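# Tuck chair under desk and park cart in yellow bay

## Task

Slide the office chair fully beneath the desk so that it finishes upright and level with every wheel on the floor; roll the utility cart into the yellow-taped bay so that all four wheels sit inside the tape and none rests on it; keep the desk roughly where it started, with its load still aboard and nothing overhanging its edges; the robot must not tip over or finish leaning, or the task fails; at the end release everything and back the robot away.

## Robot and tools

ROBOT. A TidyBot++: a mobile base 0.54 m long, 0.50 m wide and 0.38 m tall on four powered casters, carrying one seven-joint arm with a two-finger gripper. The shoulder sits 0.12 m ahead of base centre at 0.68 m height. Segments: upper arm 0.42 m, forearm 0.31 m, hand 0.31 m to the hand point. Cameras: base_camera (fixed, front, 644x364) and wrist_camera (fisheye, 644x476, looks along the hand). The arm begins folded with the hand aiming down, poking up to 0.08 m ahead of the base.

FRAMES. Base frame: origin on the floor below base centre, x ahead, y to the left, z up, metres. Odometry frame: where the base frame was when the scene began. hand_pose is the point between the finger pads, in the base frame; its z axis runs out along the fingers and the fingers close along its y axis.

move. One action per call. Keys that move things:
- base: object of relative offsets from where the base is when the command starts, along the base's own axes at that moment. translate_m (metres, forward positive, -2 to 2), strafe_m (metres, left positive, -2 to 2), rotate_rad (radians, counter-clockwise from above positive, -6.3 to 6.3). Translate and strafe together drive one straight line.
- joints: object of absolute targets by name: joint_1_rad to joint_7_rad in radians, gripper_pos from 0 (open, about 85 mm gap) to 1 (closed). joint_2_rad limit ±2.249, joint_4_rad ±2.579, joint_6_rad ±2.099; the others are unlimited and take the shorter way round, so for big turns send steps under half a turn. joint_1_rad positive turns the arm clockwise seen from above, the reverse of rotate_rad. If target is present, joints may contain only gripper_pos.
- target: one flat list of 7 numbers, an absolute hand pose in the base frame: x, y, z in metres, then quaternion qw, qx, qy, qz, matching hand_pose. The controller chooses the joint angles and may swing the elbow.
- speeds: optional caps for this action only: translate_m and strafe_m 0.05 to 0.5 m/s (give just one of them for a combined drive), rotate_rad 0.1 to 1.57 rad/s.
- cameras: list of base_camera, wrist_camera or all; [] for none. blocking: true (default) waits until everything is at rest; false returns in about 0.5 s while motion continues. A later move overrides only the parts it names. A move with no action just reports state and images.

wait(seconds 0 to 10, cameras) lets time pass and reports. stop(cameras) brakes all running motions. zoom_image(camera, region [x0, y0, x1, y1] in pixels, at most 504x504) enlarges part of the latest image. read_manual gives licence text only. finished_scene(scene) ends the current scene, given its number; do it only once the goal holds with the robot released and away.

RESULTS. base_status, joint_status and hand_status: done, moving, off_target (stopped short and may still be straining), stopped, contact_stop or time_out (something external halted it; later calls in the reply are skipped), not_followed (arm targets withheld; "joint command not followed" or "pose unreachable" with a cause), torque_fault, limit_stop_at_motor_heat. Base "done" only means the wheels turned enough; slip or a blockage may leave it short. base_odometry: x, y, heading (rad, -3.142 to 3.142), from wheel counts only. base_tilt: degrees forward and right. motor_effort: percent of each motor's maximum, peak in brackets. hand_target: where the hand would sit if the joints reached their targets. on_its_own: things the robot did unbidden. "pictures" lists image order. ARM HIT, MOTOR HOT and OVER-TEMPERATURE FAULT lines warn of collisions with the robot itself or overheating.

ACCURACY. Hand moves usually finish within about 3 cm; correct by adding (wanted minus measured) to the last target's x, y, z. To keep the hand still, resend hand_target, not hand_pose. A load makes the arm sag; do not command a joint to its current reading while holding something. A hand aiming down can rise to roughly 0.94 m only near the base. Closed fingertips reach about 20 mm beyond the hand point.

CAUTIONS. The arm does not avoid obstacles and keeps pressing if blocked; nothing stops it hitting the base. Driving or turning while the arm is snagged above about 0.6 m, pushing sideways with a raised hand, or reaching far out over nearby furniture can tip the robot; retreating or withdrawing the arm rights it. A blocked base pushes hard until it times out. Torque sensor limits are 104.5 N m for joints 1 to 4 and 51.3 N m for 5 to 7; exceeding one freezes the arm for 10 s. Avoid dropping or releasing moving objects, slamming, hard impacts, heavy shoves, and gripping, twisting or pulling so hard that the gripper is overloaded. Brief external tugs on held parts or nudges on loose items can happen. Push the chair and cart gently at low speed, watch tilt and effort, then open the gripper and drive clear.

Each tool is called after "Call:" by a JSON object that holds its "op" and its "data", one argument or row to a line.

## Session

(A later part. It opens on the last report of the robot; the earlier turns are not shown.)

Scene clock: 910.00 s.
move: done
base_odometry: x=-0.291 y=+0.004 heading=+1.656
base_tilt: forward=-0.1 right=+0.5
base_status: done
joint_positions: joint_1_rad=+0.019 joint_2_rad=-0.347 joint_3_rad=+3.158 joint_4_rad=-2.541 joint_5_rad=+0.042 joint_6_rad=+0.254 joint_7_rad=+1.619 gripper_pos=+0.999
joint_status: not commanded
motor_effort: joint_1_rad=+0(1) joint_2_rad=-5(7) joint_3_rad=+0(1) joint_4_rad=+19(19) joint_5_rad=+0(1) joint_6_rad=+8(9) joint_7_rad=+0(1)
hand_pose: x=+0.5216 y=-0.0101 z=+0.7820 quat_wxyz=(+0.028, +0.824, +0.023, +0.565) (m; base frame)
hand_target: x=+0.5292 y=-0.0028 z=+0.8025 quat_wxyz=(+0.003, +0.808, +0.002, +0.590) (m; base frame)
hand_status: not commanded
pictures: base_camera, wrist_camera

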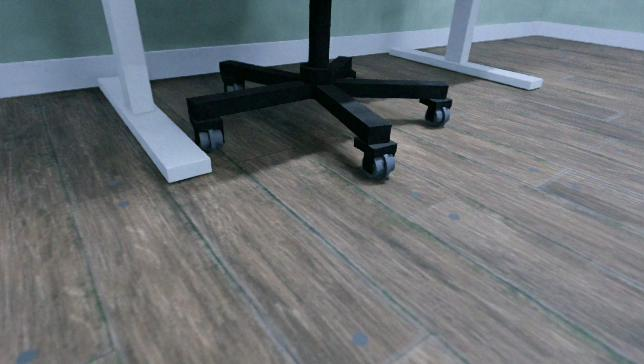

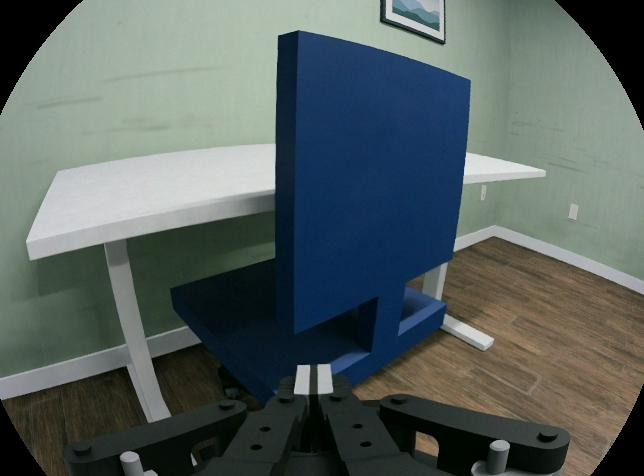

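Call:
{"op": "move", "data": {
  "joints": {"joint_1_rad":3.1,"joint_6_rad":-0.9},
  "base": {"rotate_rad":0.7},
  "cameras": []
}}

Call:
{"op": "move", "data": {
  "base": {"strafe_m":-0.75},
  "cameras": []
}}

Call:
{"op": "move", "data": {
  "base": {"translate_m":0.36},
  "speeds": {"translate_m":0.1}
}}

Call:
{"op": "wait", "data": {
  "seconds": 0
}}

Scene clock: 925.33 s.
move: done
base_odometry: x=-0.291 y=+0.004 heading=+2.355
base_tilt: forward=-0.1 right=+0.5
base_status: done
joint_positions: joint_1_rad=+3.076 joint_2_rad=-0.347 joint_3_rad=+3.158 joint_4_rad=-2.541 joint_5_rad=+0.042 joint_6_rad=-0.856 joint_7_rad=+1.619 gripper_pos=+0.999
joint_status: all done
motor_effort: joint_1_rad=+0(2) joint_2_rad=-1(7) joint_3_rad=+0(2) joint_4_rad=+14(19) joint_5_rad=+1(1) joint_6_rad=+1(9) joint_7_rad=+1(1)
hand_pose: x=-0.0223 y=+0.0009 z=+0.5843 quat_wxyz=(+0.046, +0.061, -0.997, -0.013) (m; base frame)
hand_target: x=-0.0142 y=+0.0046 z=+0.5866 quat_wxyz=(+0.031, +0.014, -0.999, -0.012) (m; base frame)
hand_status: not commanded
pictures: none
No camera images: "cameras" was empty.

Scene clock: 927.77 s.
move: done
base_odometry: x=+0.240 y=+0.534 heading=+2.356
base_tilt: forward=-0.1 right=+0.5
base_status: done
joint_positions: joint_1_rad=+3.077 joint_2_rad=-0.347 joint_3_rad=+3.158 joint_4_rad=-2.541 joint_5_rad=+0.042 joint_6_rad=-0.860 joint_7_rad=+1.619 gripper_pos=+0.999
joint_status: not commanded
motor_effort: joint_1_rad=+0(1) joint_2_rad=-1(2) joint_3_rad=+0(1) joint_4_rad=+14(15) joint_5_rad=+0(1) joint_6_rad=+1(2) joint_7_rad=+0(1)
hand_pose: x=-0.0213 y=+0.0011 z=+0.5842 quat_wxyz=(+0.044, +0.061, -0.997, -0.014) (m; base frame)
hand_target: x=-0.0142 y=+0.0046 z=+0.5866 quat_wxyz=(+0.031, +0.014, -0.999, -0.012) (m; base frame)
hand_status: not commanded
pictures: none
No camera images: "cameras" was empty.

Scene clock: 931.97 s.
move: done
base_odometry: x=-0.014 y=+0.788 heading=+2.356
base_tilt: forward=-0.1 right=+0.4
base_status: done
joint_positions: joint_1_rad=+3.078 joint_2_rad=-0.349 joint_3_rad=+3.158 joint_4_rad=-2.541 joint_5_rad=+0.042 joint_6_rad=-0.866 joint_7_rad=+1.619 gripper_pos=+0.999
joint_status: not commanded
motor_effort: joint_1_rad=+0(1) joint_2_rad=-1(5) joint_3_rad=+0(1) joint_4_rad=+15(16) joint_5_rad=+0(1) joint_6_rad=+1(2) joint_7_rad=+0(1)
hand_pose: x=-0.0193 y=+0.0013 z=+0.5843 quat_wxyz=(+0.042, +0.061, -0.997, -0.014) (m; base frame)
hand_target: x=-0.0142 y=+0.0046 z=+0.5866 quat_wxyz=(+0.031, +0.014, -0.999, -0.012) (m; base frame)
hand_status: not commanded
pictures: base_camera, wrist_camera

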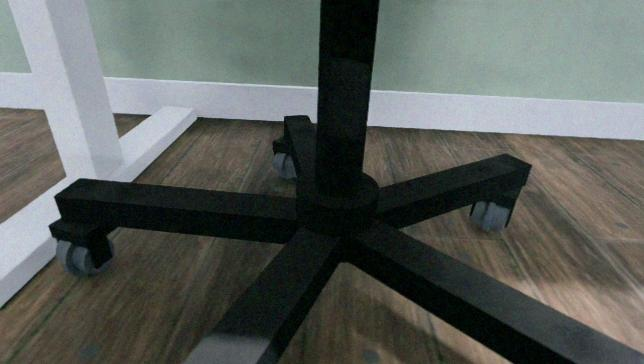

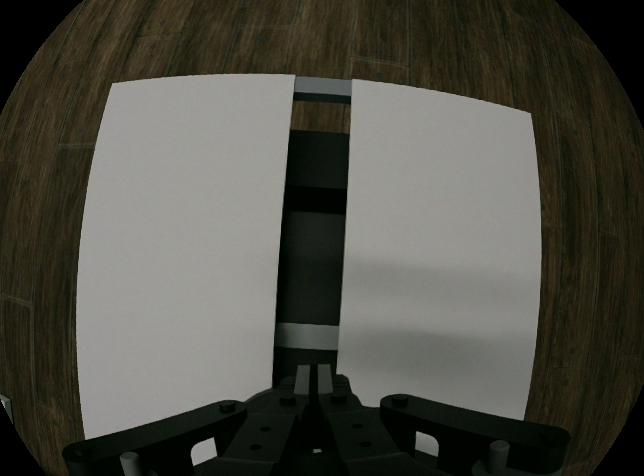

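Scene clock: 931.97 s.
base_odometry: x=-0.014 y=+0.788 heading=+2.356
base_tilt: forward=-0.1 right=+0.4
base_status: done
joint_positions: joint_1_rad=+3.078 joint_2_rad=-0.349 joint_3_rad=+3.158 joint_4_rad=-2.541 joint_5_rad=+0.042 joint_6_rad=-0.866 joint_7_rad=+1.619 gripper_pos=+0.999
joint_status: not commanded
motor_effort: joint_1_rad=+0(1) joint_2_rad=-1(5) joint_3_rad=+0(1) joint_4_rad=+15(16) joint_5_rad=+0(1) joint_6_rad=+1(2) joint_7_rad=+0(1)
hand_pose: x=-0.0193 y=+0.0013 z=+0.5843 quat_wxyz=(+0.042, +0.061, -0.997, -0.014) (m; base frame)
hand_target: x=-0.0142 y=+0.0046 z=+0.5866 quat_wxyz=(+0.031, +0.014, -0.999, -0.012) (m; base frame)
hand_status: not commanded
pictures: base_camera, wrist_camera

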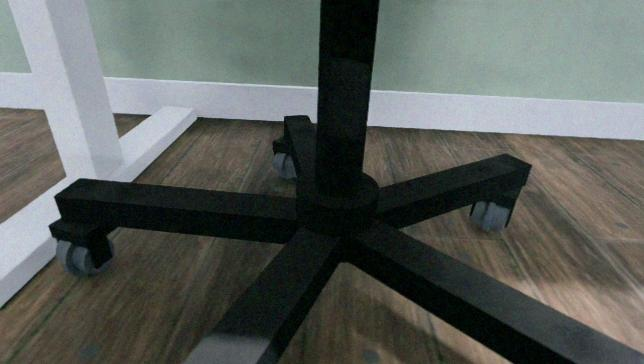

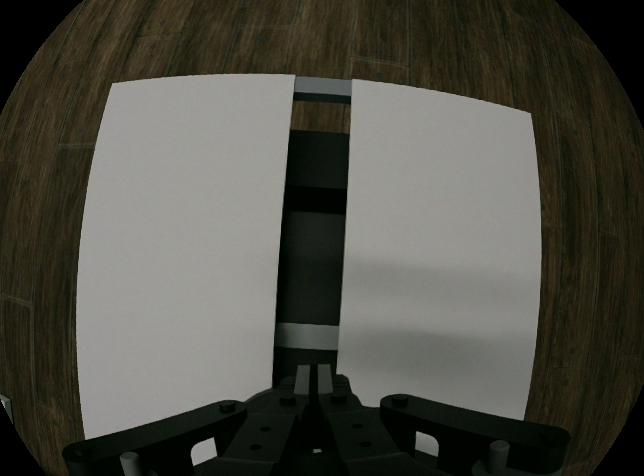

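Call:
{"op": "move", "data": {
  "base": {"translate_m":-0.35},
  "cameras": []
}}

Call:
{"op": "move", "data": {
  "base": {"translate_m":-0.3,"strafe_m":0.66,"rotate_rad":-3.14}
}}

Scene clock: 940.77 s.
move: done
base_odometry: x=+0.234 y=+0.541 heading=+2.356
base_tilt: forward=-0.2 right=+0.4
base_status: done
joint_positions: joint_1_rad=+3.078 joint_2_rad=-0.346 joint_3_rad=+3.158 joint_4_rad=-2.539 joint_5_rad=+0.042 joint_6_rad=-0.872 joint_7_rad=+1.619 gripper_pos=+0.999
joint_status: not commanded
motor_effort: joint_1_rad=+0(1) joint_2_rad=-1(5) joint_3_rad=+0(1) joint_4_rad=+14(16) joint_5_rad=+0(1) joint_6_rad=+1(2) joint_7_rad=+0(1)
hand_pose: x=-0.0182 y=+0.0015 z=+0.5842 quat_wxyz=(+0.039, +0.061, -0.997, -0.014) (m; base frame)
hand_target: x=-0.0142 y=+0.0046 z=+0.5866 quat_wxyz=(+0.031, +0.014, -0.999, -0.012) (m; base frame)
hand_status: not commanded
pictures: none
No camera images: "cameras" was empty.

Scene clock: 944.63 s.
move: done
base_odometry: x=-0.020 y=-0.138 heading=-0.783
base_tilt: forward=-0.1 right=+0.5
base_status: done
joint_positions: joint_1_rad=+3.078 joint_2_rad=-0.346 joint_3_rad=+3.158 joint_4_rad=-2.539 joint_5_rad=+0.042 joint_6_rad=-0.872 joint_7_rad=+1.619 gripper_pos=+0.999
joint_status: not commanded
motor_effort: joint_1_rad=+0(1) joint_2_rad=-1(2) joint_3_rad=+0(1) joint_4_rad=+13(15) joint_5_rad=+0(1) joint_6_rad=+0(2) joint_7_rad=+0(1)
hand_pose: x=-0.0182 y=+0.0015 z=+0.5842 quat_wxyz=(+0.039, +0.060, -0.997, -0.014) (m; base frame)
hand_target: x=-0.0142 y=+0.0046 z=+0.5866 quat_wxyz=(+0.031, +0.014, -0.999, -0.012) (m; base frame)
hand_status: not commanded
pictures: base_camera, wrist_camera

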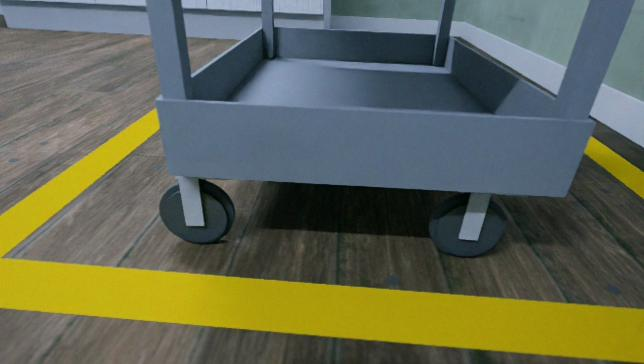

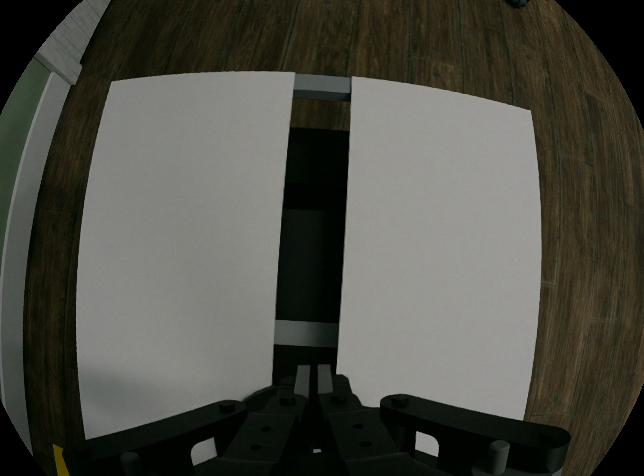

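Call:
{"op": "finished_scene", "data": {
  "scene": 2
}}

The scene is finished: the task was done.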